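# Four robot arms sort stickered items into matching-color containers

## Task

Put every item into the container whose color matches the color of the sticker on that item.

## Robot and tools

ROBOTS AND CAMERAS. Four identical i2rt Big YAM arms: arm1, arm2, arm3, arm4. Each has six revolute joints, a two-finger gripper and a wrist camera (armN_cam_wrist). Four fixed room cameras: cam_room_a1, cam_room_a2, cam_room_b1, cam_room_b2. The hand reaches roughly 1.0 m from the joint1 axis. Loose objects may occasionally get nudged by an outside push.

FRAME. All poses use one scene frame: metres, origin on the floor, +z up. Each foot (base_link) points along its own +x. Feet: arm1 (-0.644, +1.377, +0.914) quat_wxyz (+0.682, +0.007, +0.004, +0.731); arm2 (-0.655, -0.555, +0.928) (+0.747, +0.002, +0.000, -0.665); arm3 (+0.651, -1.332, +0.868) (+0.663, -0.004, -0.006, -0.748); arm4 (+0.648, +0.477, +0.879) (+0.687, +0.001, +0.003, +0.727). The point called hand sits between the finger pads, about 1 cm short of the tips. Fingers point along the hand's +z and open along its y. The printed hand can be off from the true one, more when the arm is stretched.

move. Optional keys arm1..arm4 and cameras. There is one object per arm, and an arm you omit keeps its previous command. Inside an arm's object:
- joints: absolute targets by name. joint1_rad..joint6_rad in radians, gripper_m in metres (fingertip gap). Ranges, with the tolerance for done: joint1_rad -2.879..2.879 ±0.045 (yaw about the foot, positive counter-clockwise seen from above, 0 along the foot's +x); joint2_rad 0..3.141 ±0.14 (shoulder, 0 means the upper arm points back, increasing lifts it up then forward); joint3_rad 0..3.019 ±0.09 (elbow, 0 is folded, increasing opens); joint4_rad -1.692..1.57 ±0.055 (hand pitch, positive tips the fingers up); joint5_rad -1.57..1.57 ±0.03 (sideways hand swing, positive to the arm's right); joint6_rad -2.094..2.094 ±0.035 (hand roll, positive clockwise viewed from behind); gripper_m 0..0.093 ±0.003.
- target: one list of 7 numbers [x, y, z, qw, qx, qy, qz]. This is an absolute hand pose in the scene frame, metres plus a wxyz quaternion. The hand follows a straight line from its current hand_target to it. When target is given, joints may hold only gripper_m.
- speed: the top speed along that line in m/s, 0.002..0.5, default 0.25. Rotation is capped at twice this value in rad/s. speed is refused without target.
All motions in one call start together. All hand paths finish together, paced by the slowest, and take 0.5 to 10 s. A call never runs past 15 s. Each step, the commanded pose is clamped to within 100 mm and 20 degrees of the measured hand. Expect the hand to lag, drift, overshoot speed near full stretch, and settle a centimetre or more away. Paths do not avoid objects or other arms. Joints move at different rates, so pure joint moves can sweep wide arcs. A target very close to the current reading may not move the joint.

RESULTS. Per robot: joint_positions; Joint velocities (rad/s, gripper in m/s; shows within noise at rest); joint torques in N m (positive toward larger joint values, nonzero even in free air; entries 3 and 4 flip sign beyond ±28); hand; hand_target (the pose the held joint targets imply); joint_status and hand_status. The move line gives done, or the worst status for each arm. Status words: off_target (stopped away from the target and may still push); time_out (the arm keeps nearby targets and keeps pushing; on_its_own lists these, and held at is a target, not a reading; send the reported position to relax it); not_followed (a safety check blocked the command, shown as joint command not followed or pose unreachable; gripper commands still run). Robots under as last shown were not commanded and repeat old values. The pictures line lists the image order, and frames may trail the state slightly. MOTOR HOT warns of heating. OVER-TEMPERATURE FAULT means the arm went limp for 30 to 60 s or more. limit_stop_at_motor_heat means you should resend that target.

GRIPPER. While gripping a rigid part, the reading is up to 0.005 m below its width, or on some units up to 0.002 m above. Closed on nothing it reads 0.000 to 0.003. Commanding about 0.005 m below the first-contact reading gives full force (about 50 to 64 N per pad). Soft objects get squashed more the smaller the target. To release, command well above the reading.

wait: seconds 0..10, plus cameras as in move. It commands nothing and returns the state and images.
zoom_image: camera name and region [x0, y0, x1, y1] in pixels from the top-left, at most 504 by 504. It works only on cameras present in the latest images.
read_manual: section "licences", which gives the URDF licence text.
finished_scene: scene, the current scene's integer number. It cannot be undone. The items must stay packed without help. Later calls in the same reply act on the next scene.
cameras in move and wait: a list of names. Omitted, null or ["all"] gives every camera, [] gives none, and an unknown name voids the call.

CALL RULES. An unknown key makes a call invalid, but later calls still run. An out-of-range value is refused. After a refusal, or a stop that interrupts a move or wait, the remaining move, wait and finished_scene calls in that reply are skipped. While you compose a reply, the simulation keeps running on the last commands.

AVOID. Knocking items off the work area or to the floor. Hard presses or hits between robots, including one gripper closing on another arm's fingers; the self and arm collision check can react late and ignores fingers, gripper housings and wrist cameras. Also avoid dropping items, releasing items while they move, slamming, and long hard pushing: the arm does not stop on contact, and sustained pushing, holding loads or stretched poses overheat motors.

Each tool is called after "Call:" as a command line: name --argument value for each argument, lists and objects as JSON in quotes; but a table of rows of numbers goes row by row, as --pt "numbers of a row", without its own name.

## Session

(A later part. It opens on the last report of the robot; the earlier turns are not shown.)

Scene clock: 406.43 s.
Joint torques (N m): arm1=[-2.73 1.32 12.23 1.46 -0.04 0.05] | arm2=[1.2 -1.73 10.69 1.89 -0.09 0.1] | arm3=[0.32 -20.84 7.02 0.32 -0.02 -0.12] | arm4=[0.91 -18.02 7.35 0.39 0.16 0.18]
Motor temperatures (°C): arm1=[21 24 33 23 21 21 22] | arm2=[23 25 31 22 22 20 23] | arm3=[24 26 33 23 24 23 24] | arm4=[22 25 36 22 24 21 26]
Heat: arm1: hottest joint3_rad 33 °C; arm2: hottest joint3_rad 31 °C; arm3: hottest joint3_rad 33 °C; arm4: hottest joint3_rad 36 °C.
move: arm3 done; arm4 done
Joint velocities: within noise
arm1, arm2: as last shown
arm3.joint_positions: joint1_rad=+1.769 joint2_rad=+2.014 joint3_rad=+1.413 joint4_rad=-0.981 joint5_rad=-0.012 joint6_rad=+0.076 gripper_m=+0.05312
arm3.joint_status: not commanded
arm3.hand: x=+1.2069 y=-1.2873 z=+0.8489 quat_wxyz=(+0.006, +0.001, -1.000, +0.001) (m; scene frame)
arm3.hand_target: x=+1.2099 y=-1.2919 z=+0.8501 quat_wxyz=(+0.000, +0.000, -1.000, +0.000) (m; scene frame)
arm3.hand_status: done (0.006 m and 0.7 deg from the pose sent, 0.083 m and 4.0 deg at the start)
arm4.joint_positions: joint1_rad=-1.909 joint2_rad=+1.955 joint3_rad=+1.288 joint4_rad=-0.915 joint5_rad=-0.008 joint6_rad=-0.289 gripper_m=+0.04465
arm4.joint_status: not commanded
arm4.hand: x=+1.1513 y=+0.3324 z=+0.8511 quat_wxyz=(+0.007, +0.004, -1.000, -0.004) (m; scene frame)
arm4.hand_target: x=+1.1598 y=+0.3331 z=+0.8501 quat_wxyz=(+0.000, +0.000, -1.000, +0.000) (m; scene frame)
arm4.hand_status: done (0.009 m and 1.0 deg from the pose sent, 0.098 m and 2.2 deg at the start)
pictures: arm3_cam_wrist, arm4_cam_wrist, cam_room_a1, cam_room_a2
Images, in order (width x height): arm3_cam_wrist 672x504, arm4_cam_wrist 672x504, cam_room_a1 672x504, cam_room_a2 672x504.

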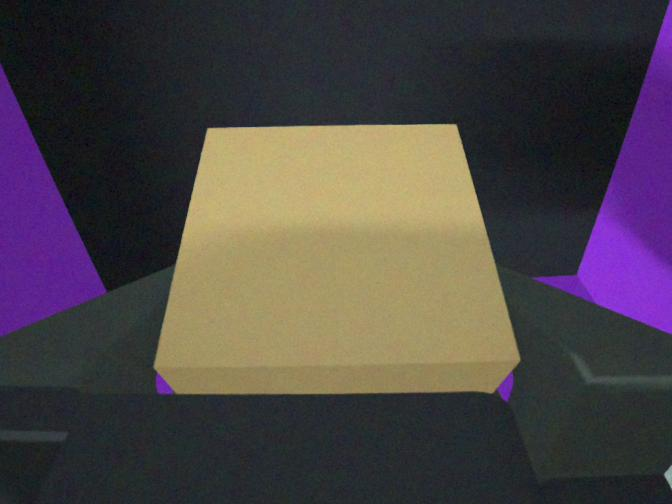

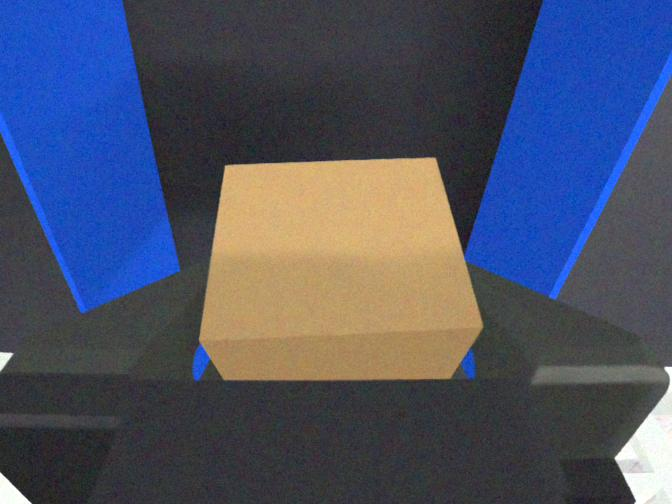

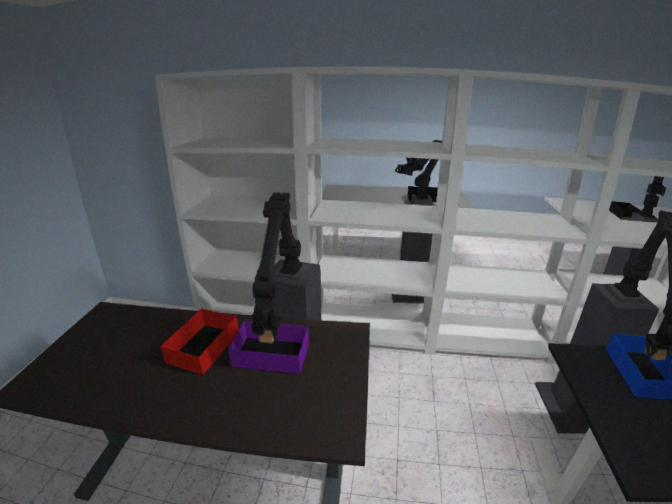

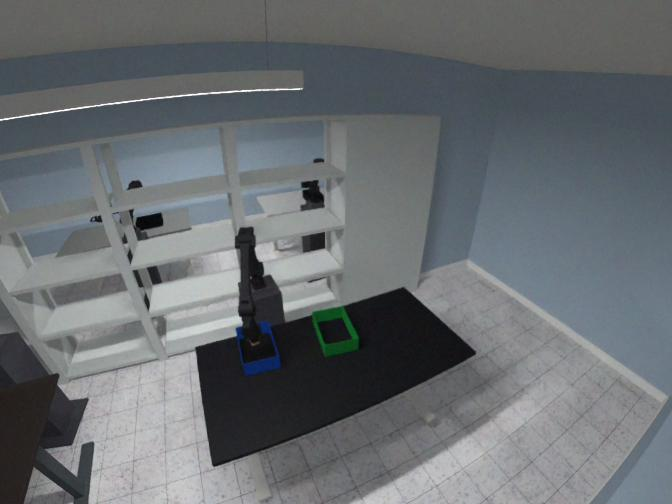

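Call:
move --arm3 '{"target":[1.21,-1.296,0.795,0,0,1,0],"speed":0.12}' --arm4 '{"target":[1.17,0.333,0.795,0,0,1,0],"speed":0.12}' --cameras '[]'

Call:
move --arm3 '{"target":[1.21,-1.296,0.77,0,0,1,0],"speed":0.06}' --arm4 '{"target":[1.17,0.333,0.77,0,0,1,0],"speed":0.06}' --cameras '["arm3_cam_wrist","arm4_cam_wrist","cam_room_a1","cam_room_a2"]'

Call:
zoom_image --camera "cam_room_a1" --region '[190, 280, 330, 390]'

Call:
zoom_image --camera "cam_room_a2" --region '[200, 290, 320, 390]'

Scene clock: 414.47 s.
Joint torques (N m): arm1=[-2.43 1.2 12.15 1.32 -0.08 0.02] | arm2=[1.14 -1.73 10.69 1.92 -0.08 0.1] | arm3=[0.09 -21.25 6.46 0.34 -0.02 -0.12] | arm4=[1.67 -19.08 7.5 0.32 0.16 0.18]
Motor temperatures (°C): arm1=[21 24 33 23 21 21 22] | arm2=[23 25 31 22 22 20 23] | arm3=[24 26 32 23 24 23 24] | arm4=[22 25 35 22 24 21 26]
Heat: arm1: hottest joint3_rad 33 °C; arm2: hottest joint3_rad 31 °C; arm3: hottest joint3_rad 32 °C; arm4: hottest joint3_rad 35 °C.
move: arm3 done; arm4 off_target
Joint velocities: within noise
arm1.joint_positions: joint1_rad=-2.250 joint2_rad=+0.630 joint3_rad=+0.305 joint4_rad=+0.352 joint5_rad=-0.009 joint6_rad=+0.007 gripper_m=+0.07496
arm1.joint_status: not commanded
arm1.hand: x=-0.3405 y=+1.1689 z=+1.2016 quat_wxyz=(-0.680, -0.208, -0.671, +0.210) (m; scene frame)
arm1.hand_target: x=-0.3401 y=+1.1660 z=+1.2001 quat_wxyz=(-0.675, -0.211, -0.675, +0.211) (m; scene frame)
arm1.hand_status: not commanded
arm2.joint_positions: joint1_rad=+0.902 joint2_rad=+0.684 joint3_rad=+0.290 joint4_rad=+0.427 joint5_rad=+0.008 joint6_rad=-0.007 gripper_m=+0.07993
arm2.joint_status: not commanded
arm2.hand: x=-0.3416 y=-0.7516 z=+1.2121 quat_wxyz=(-0.691, -0.191, -0.668, +0.199) (m; scene frame)
arm2.hand_target: x=-0.3402 y=-0.7499 z=+1.2001 quat_wxyz=(-0.680, -0.193, -0.680, +0.193) (m; scene frame)
arm2.hand_status: not commanded
arm3.joint_positions: joint1_rad=+1.768 joint2_rad=+2.101 joint3_rad=+1.385 joint4_rad=-0.867 joint5_rad=-0.012 joint6_rad=+0.070 gripper_m=+0.05312
arm3.joint_status: not commanded
arm3.hand: x=+1.2065 y=-1.2883 z=+0.7940 quat_wxyz=(+0.006, +0.003, -1.000, +0.001) (m; scene frame)
arm3.hand_target: x=+1.2098 y=-1.2961 z=+0.7950 quat_wxyz=(+0.000, +0.000, -1.000, +0.000) (m; scene frame)
arm3.hand_status: done (0.009 m and 0.8 deg from the pose sent, 0.055 m and 0.7 deg at the start)
arm4.joint_positions: joint1_rad=-1.904 joint2_rad=+2.069 joint3_rad=+1.288 joint4_rad=-0.813 joint5_rad=-0.008 joint6_rad=-0.284 gripper_m=+0.04465
arm4.joint_status: not commanded
arm4.hand: x=+1.1555 y=+0.3336 z=+0.7931 quat_wxyz=(+0.013, +0.003, -1.000, -0.005) (m; scene frame)
arm4.hand_target: x=+1.1696 y=+0.3331 z=+0.7952 quat_wxyz=(+0.000, +0.000, -1.000, +0.000) (m; scene frame)
arm4.hand_status: off_target (0.015 m and 1.6 deg from the pose sent, 0.059 m and 1.0 deg at the start)
pictures: none
No camera images: "cameras" was empty.

Scene clock: 415.47 s.
Joint torques (N m): arm1=[-2.67 2.08 12.12 1.37 -0.02 0.03] | arm2=[1.14 -1.85 10.71 1.91 -0.08 0.1] | arm3=[-0.03 -20.72 5.83 0.35 -0.03 -0.12] | arm4=[1.2 -18.73 7.02 0.44 0.17 0.19]
Motor temperatures (°C): arm1=[21 24 33 23 21 21 22] | arm2=[23 25 31 22 22 20 23] | arm3=[24 26 32 23 24 23 24] | arm4=[22 25 35 22 24 21 26]
Heat: arm1: hottest joint3_rad 33 °C; arm2: hottest joint3_rad 31 °C; arm3: hottest joint3_rad 32 °C; arm4: hottest joint3_rad 35 °C.
move: arm3 done; arm4 off_target
Joint velocities: within noise
arm1, arm2: as last shown
arm3.joint_positions: joint1_rad=+1.768 joint2_rad=+2.135 joint3_rad=+1.385 joint4_rad=-0.818 joint5_rad=-0.012 joint6_rad=+0.070 gripper_m=+0.05312
arm3.joint_status: not commanded
arm3.hand: x=+1.2111 y=-1.2882 z=+0.7754 quat_wxyz=(-0.001, +0.003, -1.000, +0.001) (m; scene frame)
arm3.hand_target: x=+1.2099 y=-1.2960 z=+0.7701 quat_wxyz=(+0.000, +0.000, -1.000, +0.000) (m; scene frame)
arm3.hand_status: done (0.010 m and 0.4 deg from the pose sent, 0.025 m and 0.8 deg at the start)
arm4.joint_positions: joint1_rad=-1.904 joint2_rad=+2.106 joint3_rad=+1.288 joint4_rad=-0.764 joint5_rad=-0.008 joint6_rad=-0.283 gripper_m=+0.04465
arm4.joint_status: not commanded
arm4.hand: x=+1.1592 y=+0.3325 z=+0.7742 quat_wxyz=(+0.007, +0.003, -1.000, -0.004) (m; scene frame)
arm4.hand_target: x=+1.1697 y=+0.3331 z=+0.7702 quat_wxyz=(+0.000, +0.000, -1.000, +0.000) (m; scene frame)
arm4.hand_status: off_target (0.012 m and 0.9 deg from the pose sent, 0.027 m and 1.6 deg at the start)
pictures: arm3_cam_wrist, arm4_cam_wrist, cam_room_a1, cam_room_a2
Images, in order (width x height): arm3_cam_wrist 672x504, arm4_cam_wrist 672x504, cam_room_a1 672x504, cam_room_a2 672x504.

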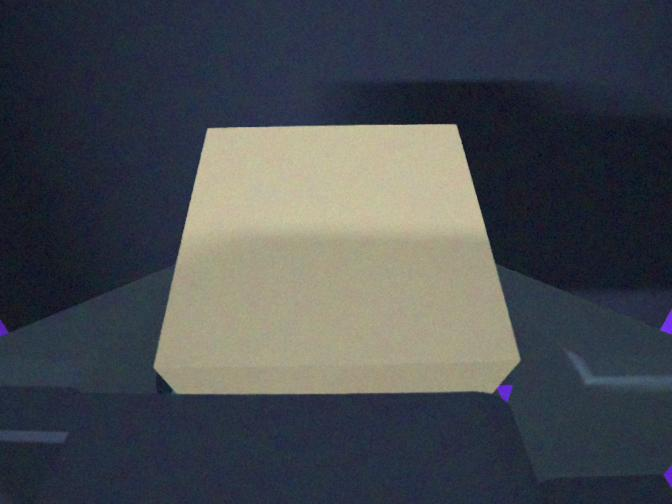

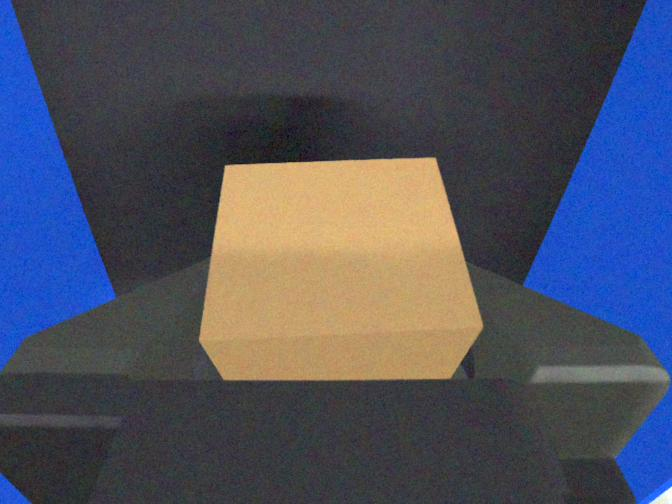

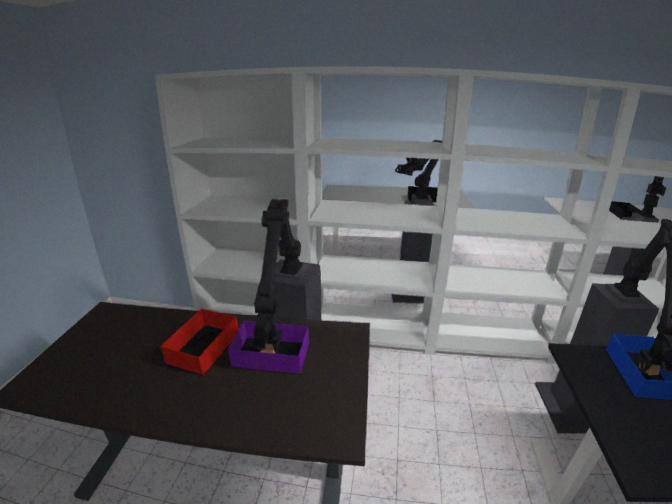

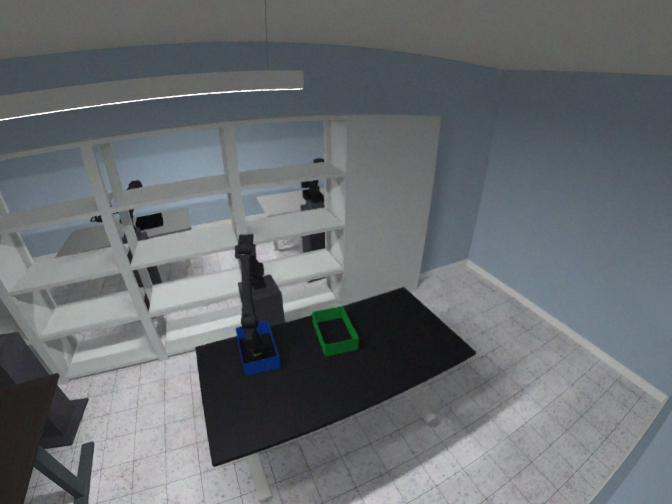

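Scaled by 3.600.

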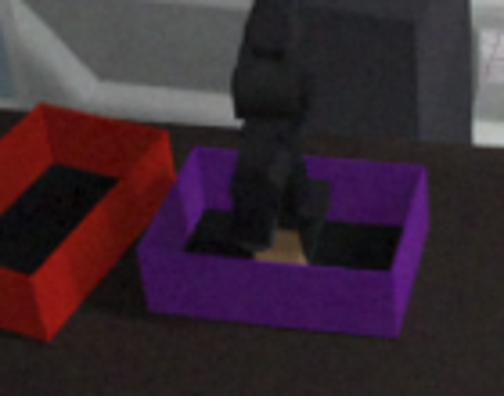

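Scaled by 4.200.

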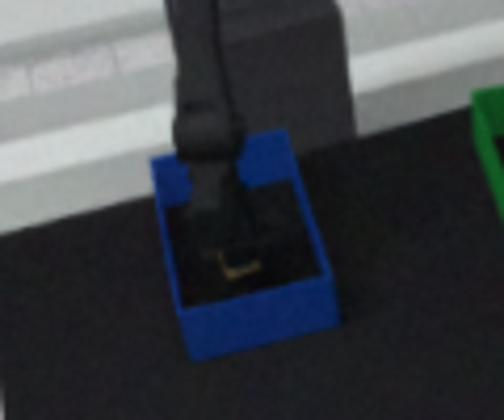

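Call:
move --arm3 '{"target":[1.207,-1.296,0.75,0,0,1,0],"speed":0.05}' --arm4 '{"target":[1.165,0.333,0.75,0,0,1,0],"speed":0.05}' --cameras '["arm3_cam_wrist","arm4_cam_wrist"]'

Call:
move --arm3 '{"target":[1.207,-1.296,0.735,0,0,1,0],"speed":0.04}' --arm4 '{"target":[1.165,0.333,0.735,0,0,1,0],"speed":0.04}' --cameras '["arm3_cam_wrist","arm4_cam_wrist"]'

Scene clock: 420.17 s.
Joint torques (N m): arm1=[-2.32 1.44 12.18 1.31 -0.06 0.05] | arm2=[1.2 -1.79 10.7 1.91 -0.09 0.1] | arm3=[0.09 -20.72 5.74 0.35 -0.03 -0.11] | arm4=[1.26 -18.26 5.79 0.44 0.17 0.15]
Motor temperatures (°C): arm1=[21 24 33 23 21 21 22] | arm2=[23 25 31 22 22 20 23] | arm3=[24 26 31 23 24 23 25] | arm4=[22 25 34 22 24 21 26]
Heat: arm1: hottest joint3_rad 33 °C; arm2: hottest joint3_rad 31 °C; arm3: hottest joint3_rad 31 °C; arm4: hottest joint3_rad 34 °C.
move: arm3 done; arm4 done
Joint velocities: within noise
arm1, arm2: as last shown
arm3.joint_positions: joint1_rad=+1.768 joint2_rad=+2.165 joint3_rad=+1.371 joint4_rad=-0.775 joint5_rad=-0.012 joint6_rad=+0.070 gripper_m=+0.05312
arm3.joint_status: not commanded
arm3.hand: x=+1.2077 y=-1.2887 z=+0.7555 quat_wxyz=(-0.001, +0.003, -1.000, +0.001) (m; scene frame)
arm3.hand_target: x=+1.2069 y=-1.2960 z=+0.7501 quat_wxyz=(+0.000, +0.000, -1.000, +0.000) (m; scene frame)
arm3.hand_status: done (0.009 m and 0.4 deg from the pose sent, 0.027 m and 0.4 deg at the start)
arm4.joint_positions: joint1_rad=-1.904 joint2_rad=+2.134 joint3_rad=+1.288 joint4_rad=-0.717 joint5_rad=-0.008 joint6_rad=-0.283 gripper_m=+0.04465
arm4.joint_status: not commanded
arm4.hand: x=+1.1637 y=+0.3311 z=+0.7599 quat_wxyz=(-0.002, +0.003, -1.000, -0.001) (m; scene frame)
arm4.hand_target: x=+1.1648 y=+0.3330 z=+0.7502 quat_wxyz=(+0.000, +0.000, -1.000, +0.000) (m; scene frame)
arm4.hand_status: done (0.010 m and 0.5 deg from the pose sent, 0.025 m and 0.9 deg at the start)
pictures: arm3_cam_wrist, arm4_cam_wrist
Images, in order (width x height): arm3_cam_wrist 672x504, arm4_cam_wrist 672x504.

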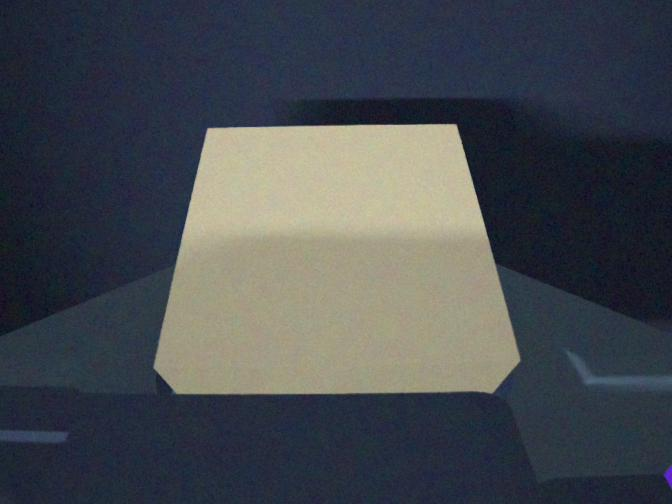

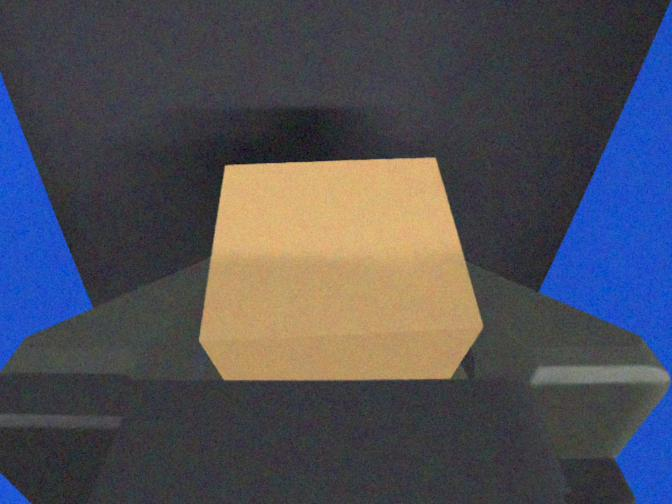

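Scene clock: 421.13 s.
Joint torques (N m): arm1=[-2.08 1.44 12.19 1.43 -0.06 0.03] | arm2=[1.14 -1.79 10.73 1.92 -0.08 0.1] | arm3=[-0.03 -19.37 5.7 0.54 -0.03 -0.11] | arm4=[1.32 -18.78 5.74 0.49 0.14 0.16]
Motor temperatures (°C): arm1=[21 24 33 23 21 21 22] | arm2=[23 25 31 22 22 20 23] | arm3=[24 27 31 23 24 23 25] | arm4=[22 25 34 22 24 21 26]
Heat: arm1: hottest joint3_rad 33 °C; arm2: hottest joint3_rad 31 °C; arm3: hottest joint3_rad 31 °C; arm4: hottest joint3_rad 34 °C.
move: arm3 off_target; arm4 done
Joint velocities: within noise
arm1, arm2: as last shown
arm3.joint_positions: joint1_rad=+1.768 joint2_rad=+2.178 joint3_rad=+1.371 joint4_rad=-0.752 joint5_rad=-0.012 joint6_rad=+0.070 gripper_m=+0.05312
arm3.joint_status: not commanded
arm3.hand: x=+1.2103 y=-1.2886 z=+0.7487 quat_wxyz=(-0.006, +0.004, -1.000, +0.000) (m; scene frame)
arm3.hand_target: x=+1.2066 y=-1.2960 z=+0.7354 quat_wxyz=(+0.000, +0.000, -1.000, +0.000) (m; scene frame)
arm3.hand_status: off_target (0.016 m and 0.8 deg from the pose sent, 0.022 m and 0.4 deg at the start)
arm4.joint_positions: joint1_rad=-1.904 joint2_rad=+2.164 joint3_rad=+1.288 joint4_rad=-0.689 joint5_rad=-0.008 joint6_rad=-0.283 gripper_m=+0.04465
arm4.joint_status: not commanded
arm4.hand: x=+1.1628 y=+0.3313 z=+0.7442 quat_wxyz=(-0.001, +0.003, -1.000, -0.001) (m; scene frame)
arm4.hand_target: x=+1.1647 y=+0.3330 z=+0.7350 quat_wxyz=(+0.000, +0.000, -1.000, +0.000) (m; scene frame)
arm4.hand_status: done (0.010 m and 0.4 deg from the pose sent, 0.025 m and 0.5 deg at the start)
pictures: arm3_cam_wrist, arm4_cam_wrist
Images, in order (width x height): arm3_cam_wrist 672x504, arm4_cam_wrist 672x504.

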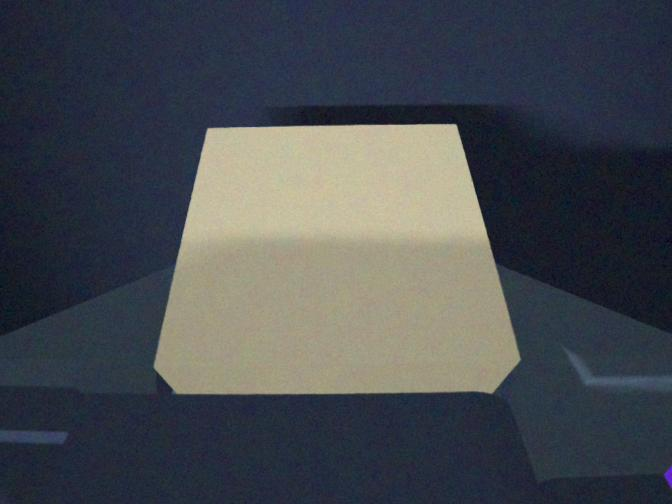

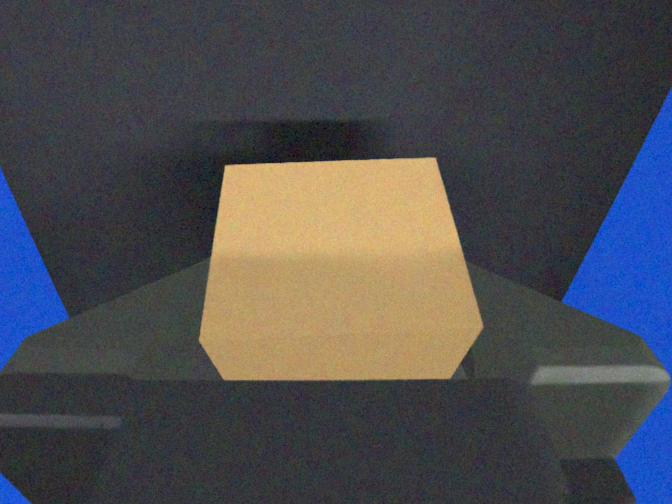

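Call:
move --arm3 '{"joints":{"gripper_m":0.078}}' --arm4 '{"target":[1.165,0.333,0.721,0,0,1,0],"speed":0.04}' --cameras '["arm3_cam_wrist","arm4_cam_wrist"]'

Call:
move --arm4 '{"target":[1.165,0.333,0.708,0,0,1,0],"speed":0.04}' --cameras '["arm4_cam_wrist"]'

Scene clock: 425.93 s.
Joint torques (N m): arm1=[-2.37 2.32 12.14 1.36 -0.04 -0.01] | arm2=[1.14 -1.73 10.7 1.94 -0.08 0.1] | arm3=[0.03 -19.9 5.64 0.34 -0.02 -0.1] | arm4=[0.73 -17.9 5.89 0.4 0.14 0.17]
Motor temperatures (°C): arm1=[21 24 33 23 21 21 22] | arm2=[23 25 31 22 22 20 23] | arm3=[24 27 31 23 24 23 25] | arm4=[22 25 33 22 24 21 26]
Heat: arm1: hottest joint3_rad 33 °C; arm2: hottest joint3_rad 31 °C; arm3: hottest joint3_rad 31 °C; arm4: hottest joint3_rad 33 °C.
move: arm3 done; arm4 off_target
Joint velocities: within noise
arm1, arm2: as last shown
arm3.joint_positions: joint1_rad=+1.768 joint2_rad=+2.183 joint3_rad=+1.371 joint4_rad=-0.746 joint5_rad=-0.012 joint6_rad=+0.070 gripper_m=+0.07796
arm3.joint_status: all done
arm3.hand: x=+1.2104 y=-1.2886 z=+0.7459 quat_wxyz=(-0.006, +0.004, -1.000, +0.000) (m; scene frame)
arm3.hand_target: x=+1.2066 y=-1.2959 z=+0.7353 quat_wxyz=(+0.000, +0.000, -1.000, +0.000) (m; scene frame)
arm3.hand_status: not commanded
arm4.joint_positions: joint1_rad=-1.904 joint2_rad=+2.185 joint3_rad=+1.288 joint4_rad=-0.664 joint5_rad=-0.007 joint6_rad=-0.283 gripper_m=+0.04465
arm4.joint_status: not commanded
arm4.hand: x=+1.1633 y=+0.3312 z=+0.7335 quat_wxyz=(-0.003, +0.003, -1.000, +0.000) (m; scene frame)
arm4.hand_target: x=+1.1646 y=+0.3331 z=+0.7212 quat_wxyz=(+0.000, +0.000, -1.000, +0.000) (m; scene frame)
arm4.hand_status: off_target (0.013 m and 0.5 deg from the pose sent, 0.024 m and 0.4 deg at the start)
pictures: arm3_cam_wrist, arm4_cam_wrist
Images, in order (width x height): arm3_cam_wrist 672x504, arm4_cam_wrist 672x504.

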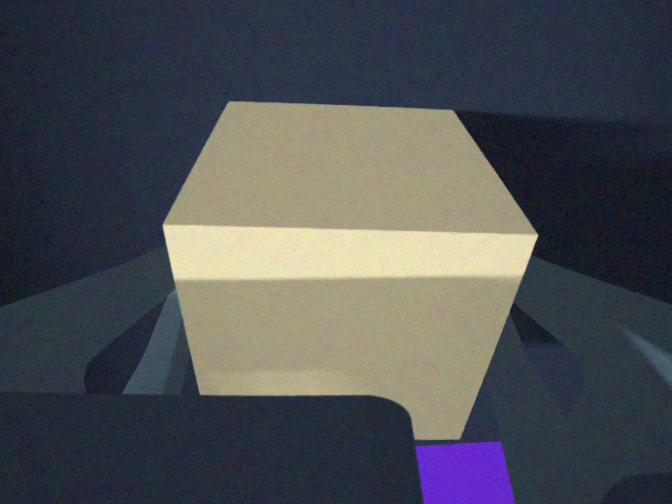

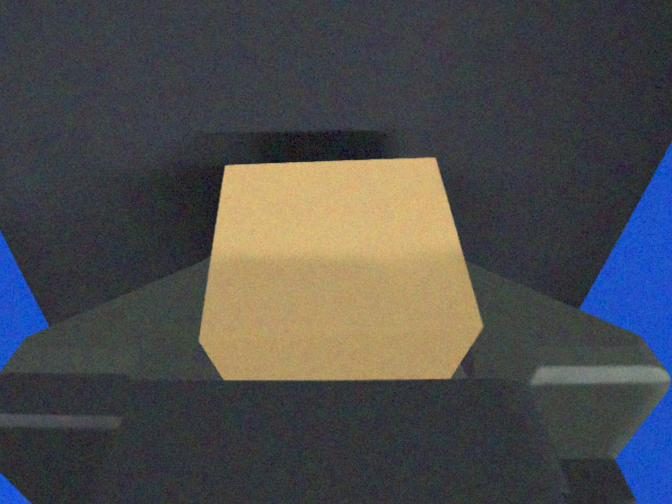

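Scene clock: 426.90 s.
Joint torques (N m): arm1=[-2.43 1.67 12.08 1.33 0 0.05] | arm2=[1.14 -1.85 10.69 1.89 -0.08 0.1] | arm3=[0.09 -19.78 5.65 0.32 -0.01 -0.11] | arm4=[1.2 -15.97 5.89 0.88 0.11 0.13]
Motor temperatures (°C): arm1=[21 24 33 23 21 21 22] | arm2=[23 25 31 22 22 20 23] | arm3=[24 27 31 23 24 23 24] | arm4=[22 25 33 22 24 21 26]
Heat: arm1: hottest joint3_rad 33 °C; arm2: hottest joint3_rad 31 °C; arm3: hottest joint3_rad 31 °C; arm4: hottest joint3_rad 33 °C.
move: arm4 off_target
Joint velocities: within noise
arm1, arm2, arm3: as last shown
arm4.joint_positions: joint1_rad=-1.904 joint2_rad=+2.186 joint3_rad=+1.288 joint4_rad=-0.651 joint5_rad=-0.006 joint6_rad=-0.282 gripper_m=+0.04465
arm4.joint_status: not commanded
arm4.hand: x=+1.1662 y=+0.3303 z=+0.7333 quat_wxyz=(-0.009, +0.003, -1.000, +0.002) (m; scene frame)
arm4.hand_target: x=+1.1639 y=+0.3333 z=+0.7090 quat_wxyz=(+0.000, +0.000, -1.000, +0.000) (m; scene frame)
arm4.hand_status: off_target (0.026 m and 1.1 deg from the pose sent, 0.026 m and 0.5 deg at the start)
pictures: arm4_cam_wrist
Images, in order (width x height): arm4_cam_wrist 672x504.

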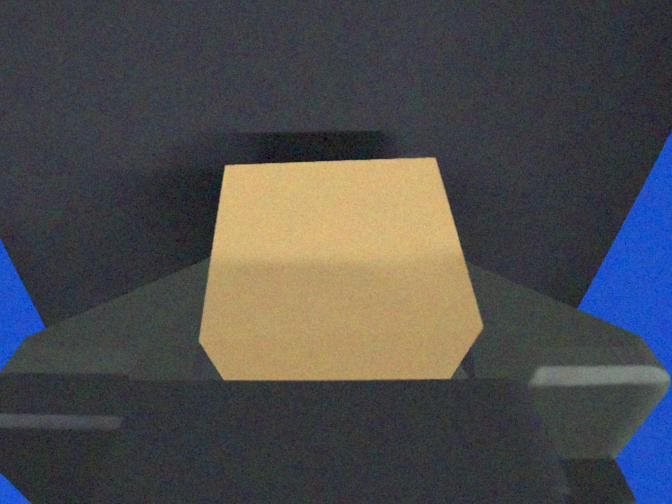

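Contact. Release and raise.

Call:
move --arm3 '{"target":[1.207,-1.29,0.95,0,0,1,0],"speed":0.12}' --arm4 '{"joints":{"gripper_m":0.07}}' --cameras '[]'

Call:
move --arm4 '{"target":[1.162,0.333,0.95,0,0,1,0],"speed":0.12}'

Call:
zoom_image --camera "cam_room_a1" --region '[190, 280, 330, 390]'

Call:
zoom_image --camera "cam_room_a2" --region '[200, 290, 320, 390]'

Scene clock: 434.03 s.
Joint torques (N m): arm1=[-2.43 2.02 12.16 1.22 -0.06 0.03] | arm2=[1.08 -1.73 10.67 1.89 -0.08 0.1] | arm3=[0.5 -20.48 11.33 -0.49 -0.01 -0.06] | arm4=[0.32 -15.91 5.81 0.8 0.07 0.13]
Motor temperatures (°C): arm1=[21 24 34 23 21 21 22] | arm2=[23 25 31 22 22 20 23] | arm3=[24 27 30 23 24 23 24] | arm4=[22 25 33 22 24 21 26]
Heat: arm1: hottest joint3_rad 34 °C; arm2: hottest joint3_rad 31 °C; arm3: hottest joint3_rad 30 °C; arm4: hottest joint3_rad 33 °C.
move: arm3 off_target; arm4 done
Joint velocities: within noise
arm1, arm2: as last shown
arm3.joint_positions: joint1_rad=+1.768 joint2_rad=+1.889 joint3_rad=+1.458 joint4_rad=-1.182 joint5_rad=-0.012 joint6_rad=+0.070 gripper_m=+0.07796
arm3.joint_status: not commanded
arm3.hand: x=+1.1904 y=-1.2875 z=+0.9311 quat_wxyz=(+0.021, +0.003, -1.000, +0.002) (m; scene frame)
arm3.hand_target: x=+1.2062 y=-1.2901 z=+0.9502 quat_wxyz=(+0.000, +0.000, -1.000, +0.000) (m; scene frame)
arm3.hand_status: off_target (0.025 m and 2.5 deg from the pose sent, 0.204 m and 0.8 deg at the start)
arm4.joint_positions: joint1_rad=-1.898 joint2_rad=+2.186 joint3_rad=+1.288 joint4_rad=-0.646 joint5_rad=-0.006 joint6_rad=-0.281 gripper_m=+0.06990
arm4.joint_status: all done
arm4.hand: x=+1.1681 y=+0.3328 z=+0.7333 quat_wxyz=(-0.011, +0.005, -1.000, +0.003) (m; scene frame)
arm4.hand_target: x=+1.1638 y=+0.3332 z=+0.7090 quat_wxyz=(+0.000, +0.000, -1.000, +0.000) (m; scene frame)
arm4.hand_status: not commanded
pictures: none
No camera images: "cameras" was empty.

Scene clock: 436.60 s.
Joint torques (N m): arm1=[-2.26 1.85 12.21 1.36 -0.02 -0.01] | arm2=[1.03 -1.73 10.67 1.94 -0.08 0.09] | arm3=[0.44 -20.66 11.25 -0.51 -0.01 -0.05] | arm4=[-0.03 -19.19 9.96 -0.31 0.09 0.09]
Motor temperatures (°C): arm1=[21 24 34 23 21 21 22] | arm2=[23 25 31 22 22 20 23] | arm3=[24 27 30 23 24 23 24] | arm4=[22 25 33 22 24 21 26]
Heat: arm1: hottest joint3_rad 34 °C; arm2: hottest joint3_rad 31 °C; arm3: hottest joint3_rad 30 °C; arm4: hottest joint3_rad 33 °C.
move: arm4 off_target
Joint velocities: within noise
arm1, arm2, arm3: as last shown
arm4.joint_positions: joint1_rad=-1.898 joint2_rad=+1.842 joint3_rad=+1.361 joint4_rad=-1.124 joint5_rad=-0.006 joint6_rad=-0.281 gripper_m=+0.06991
arm4.joint_status: not commanded
arm4.hand: x=+1.1482 y=+0.3393 z=+0.9321 quat_wxyz=(+0.018, +0.005, -1.000, -0.006) (m; scene frame)
arm4.hand_target: x=+1.1614 y=+0.3331 z=+0.9502 quat_wxyz=(+0.000, +0.000, -1.000, +0.000) (m; scene frame)
arm4.hand_status: off_target (0.023 m and 2.2 deg from the pose sent, 0.217 m and 1.4 deg at the start)
pictures: arm1_cam_wrist, arm2_cam_wrist, arm3_cam_wrist, arm4_cam_wrist, cam_room_a1, cam_room_a2, cam_room_b1, cam_room_b2
Images, in order (width x height): arm1_cam_wrist 672x504, arm2_cam_wrist 672x504, arm3_cam_wrist 672x504, arm4_cam_wrist 672x504, cam_room_a1 672x504, cam_room_a2 672x504, cam_room_b1 672x504, cam_room_b2 672x504.

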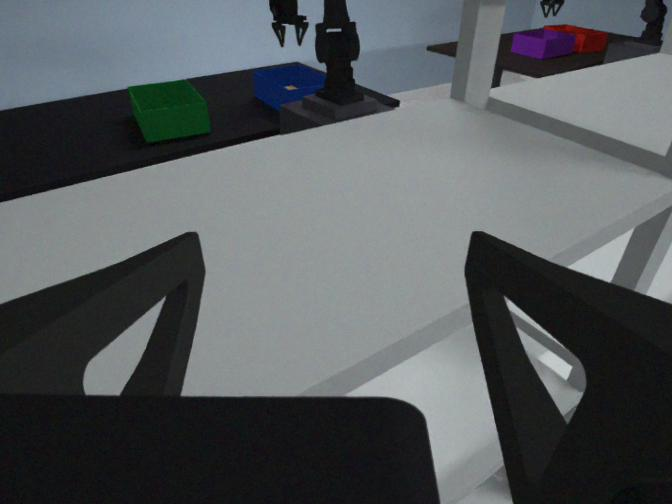

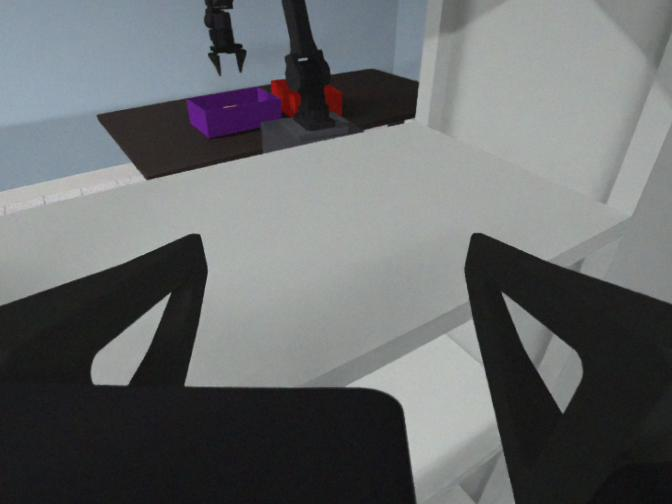

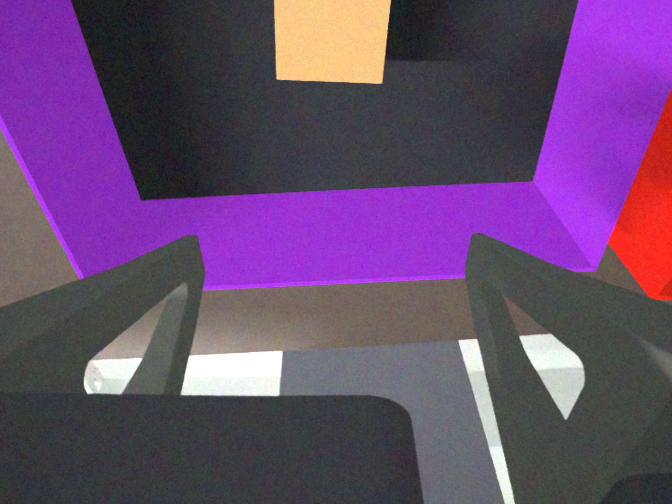

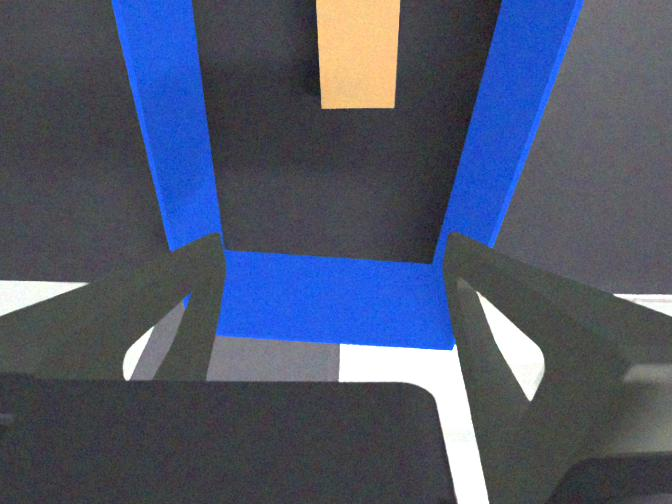

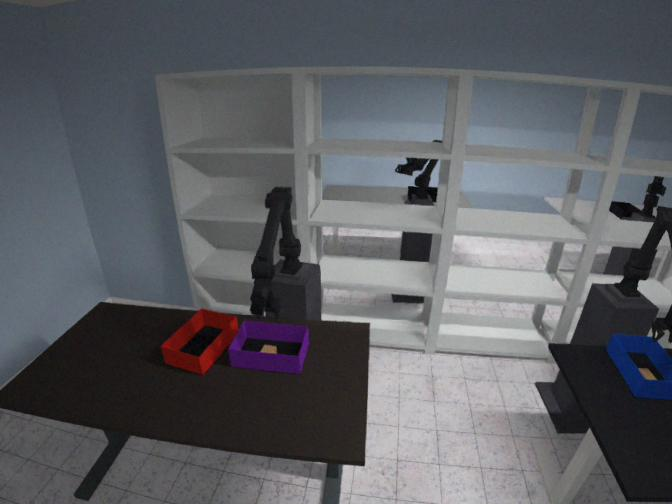

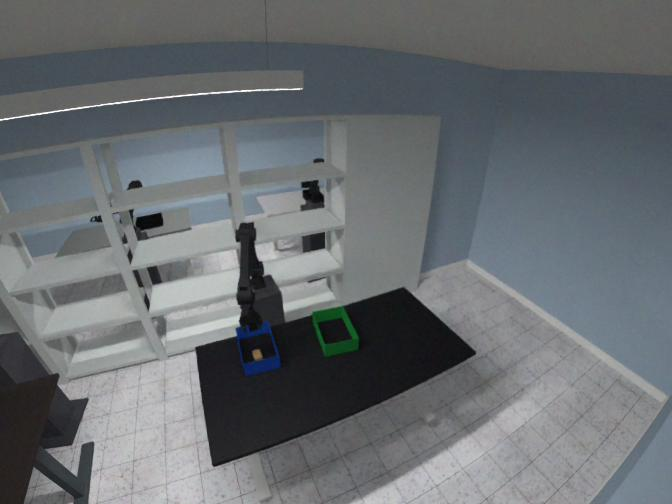

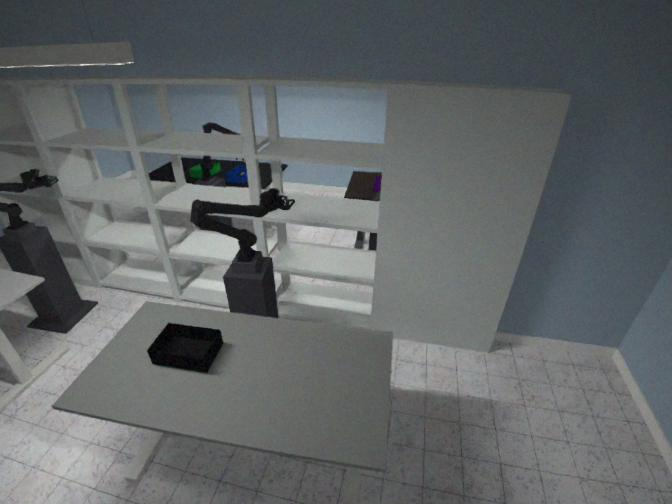

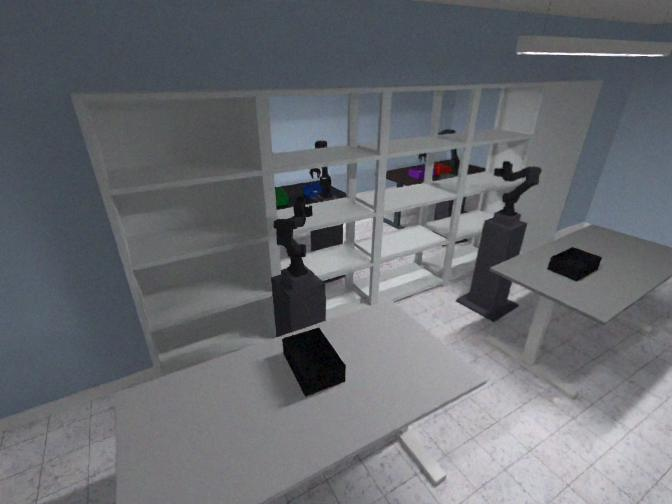

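Scaled by 3.600.

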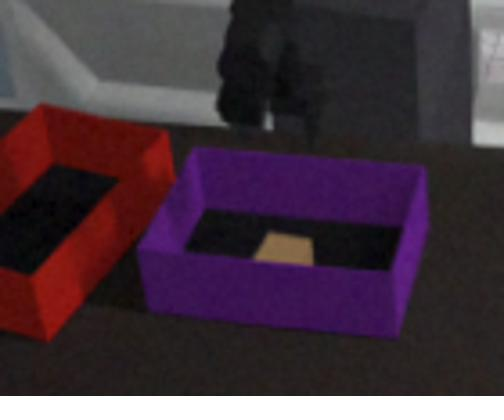

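Scaled by 4.200.

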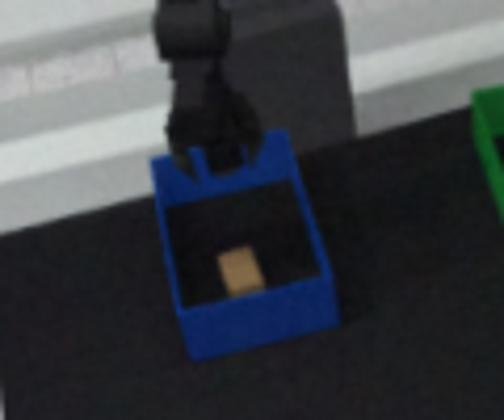

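Both in.

Call:
finished_scene --scene 2

The scene is finished: the task was done.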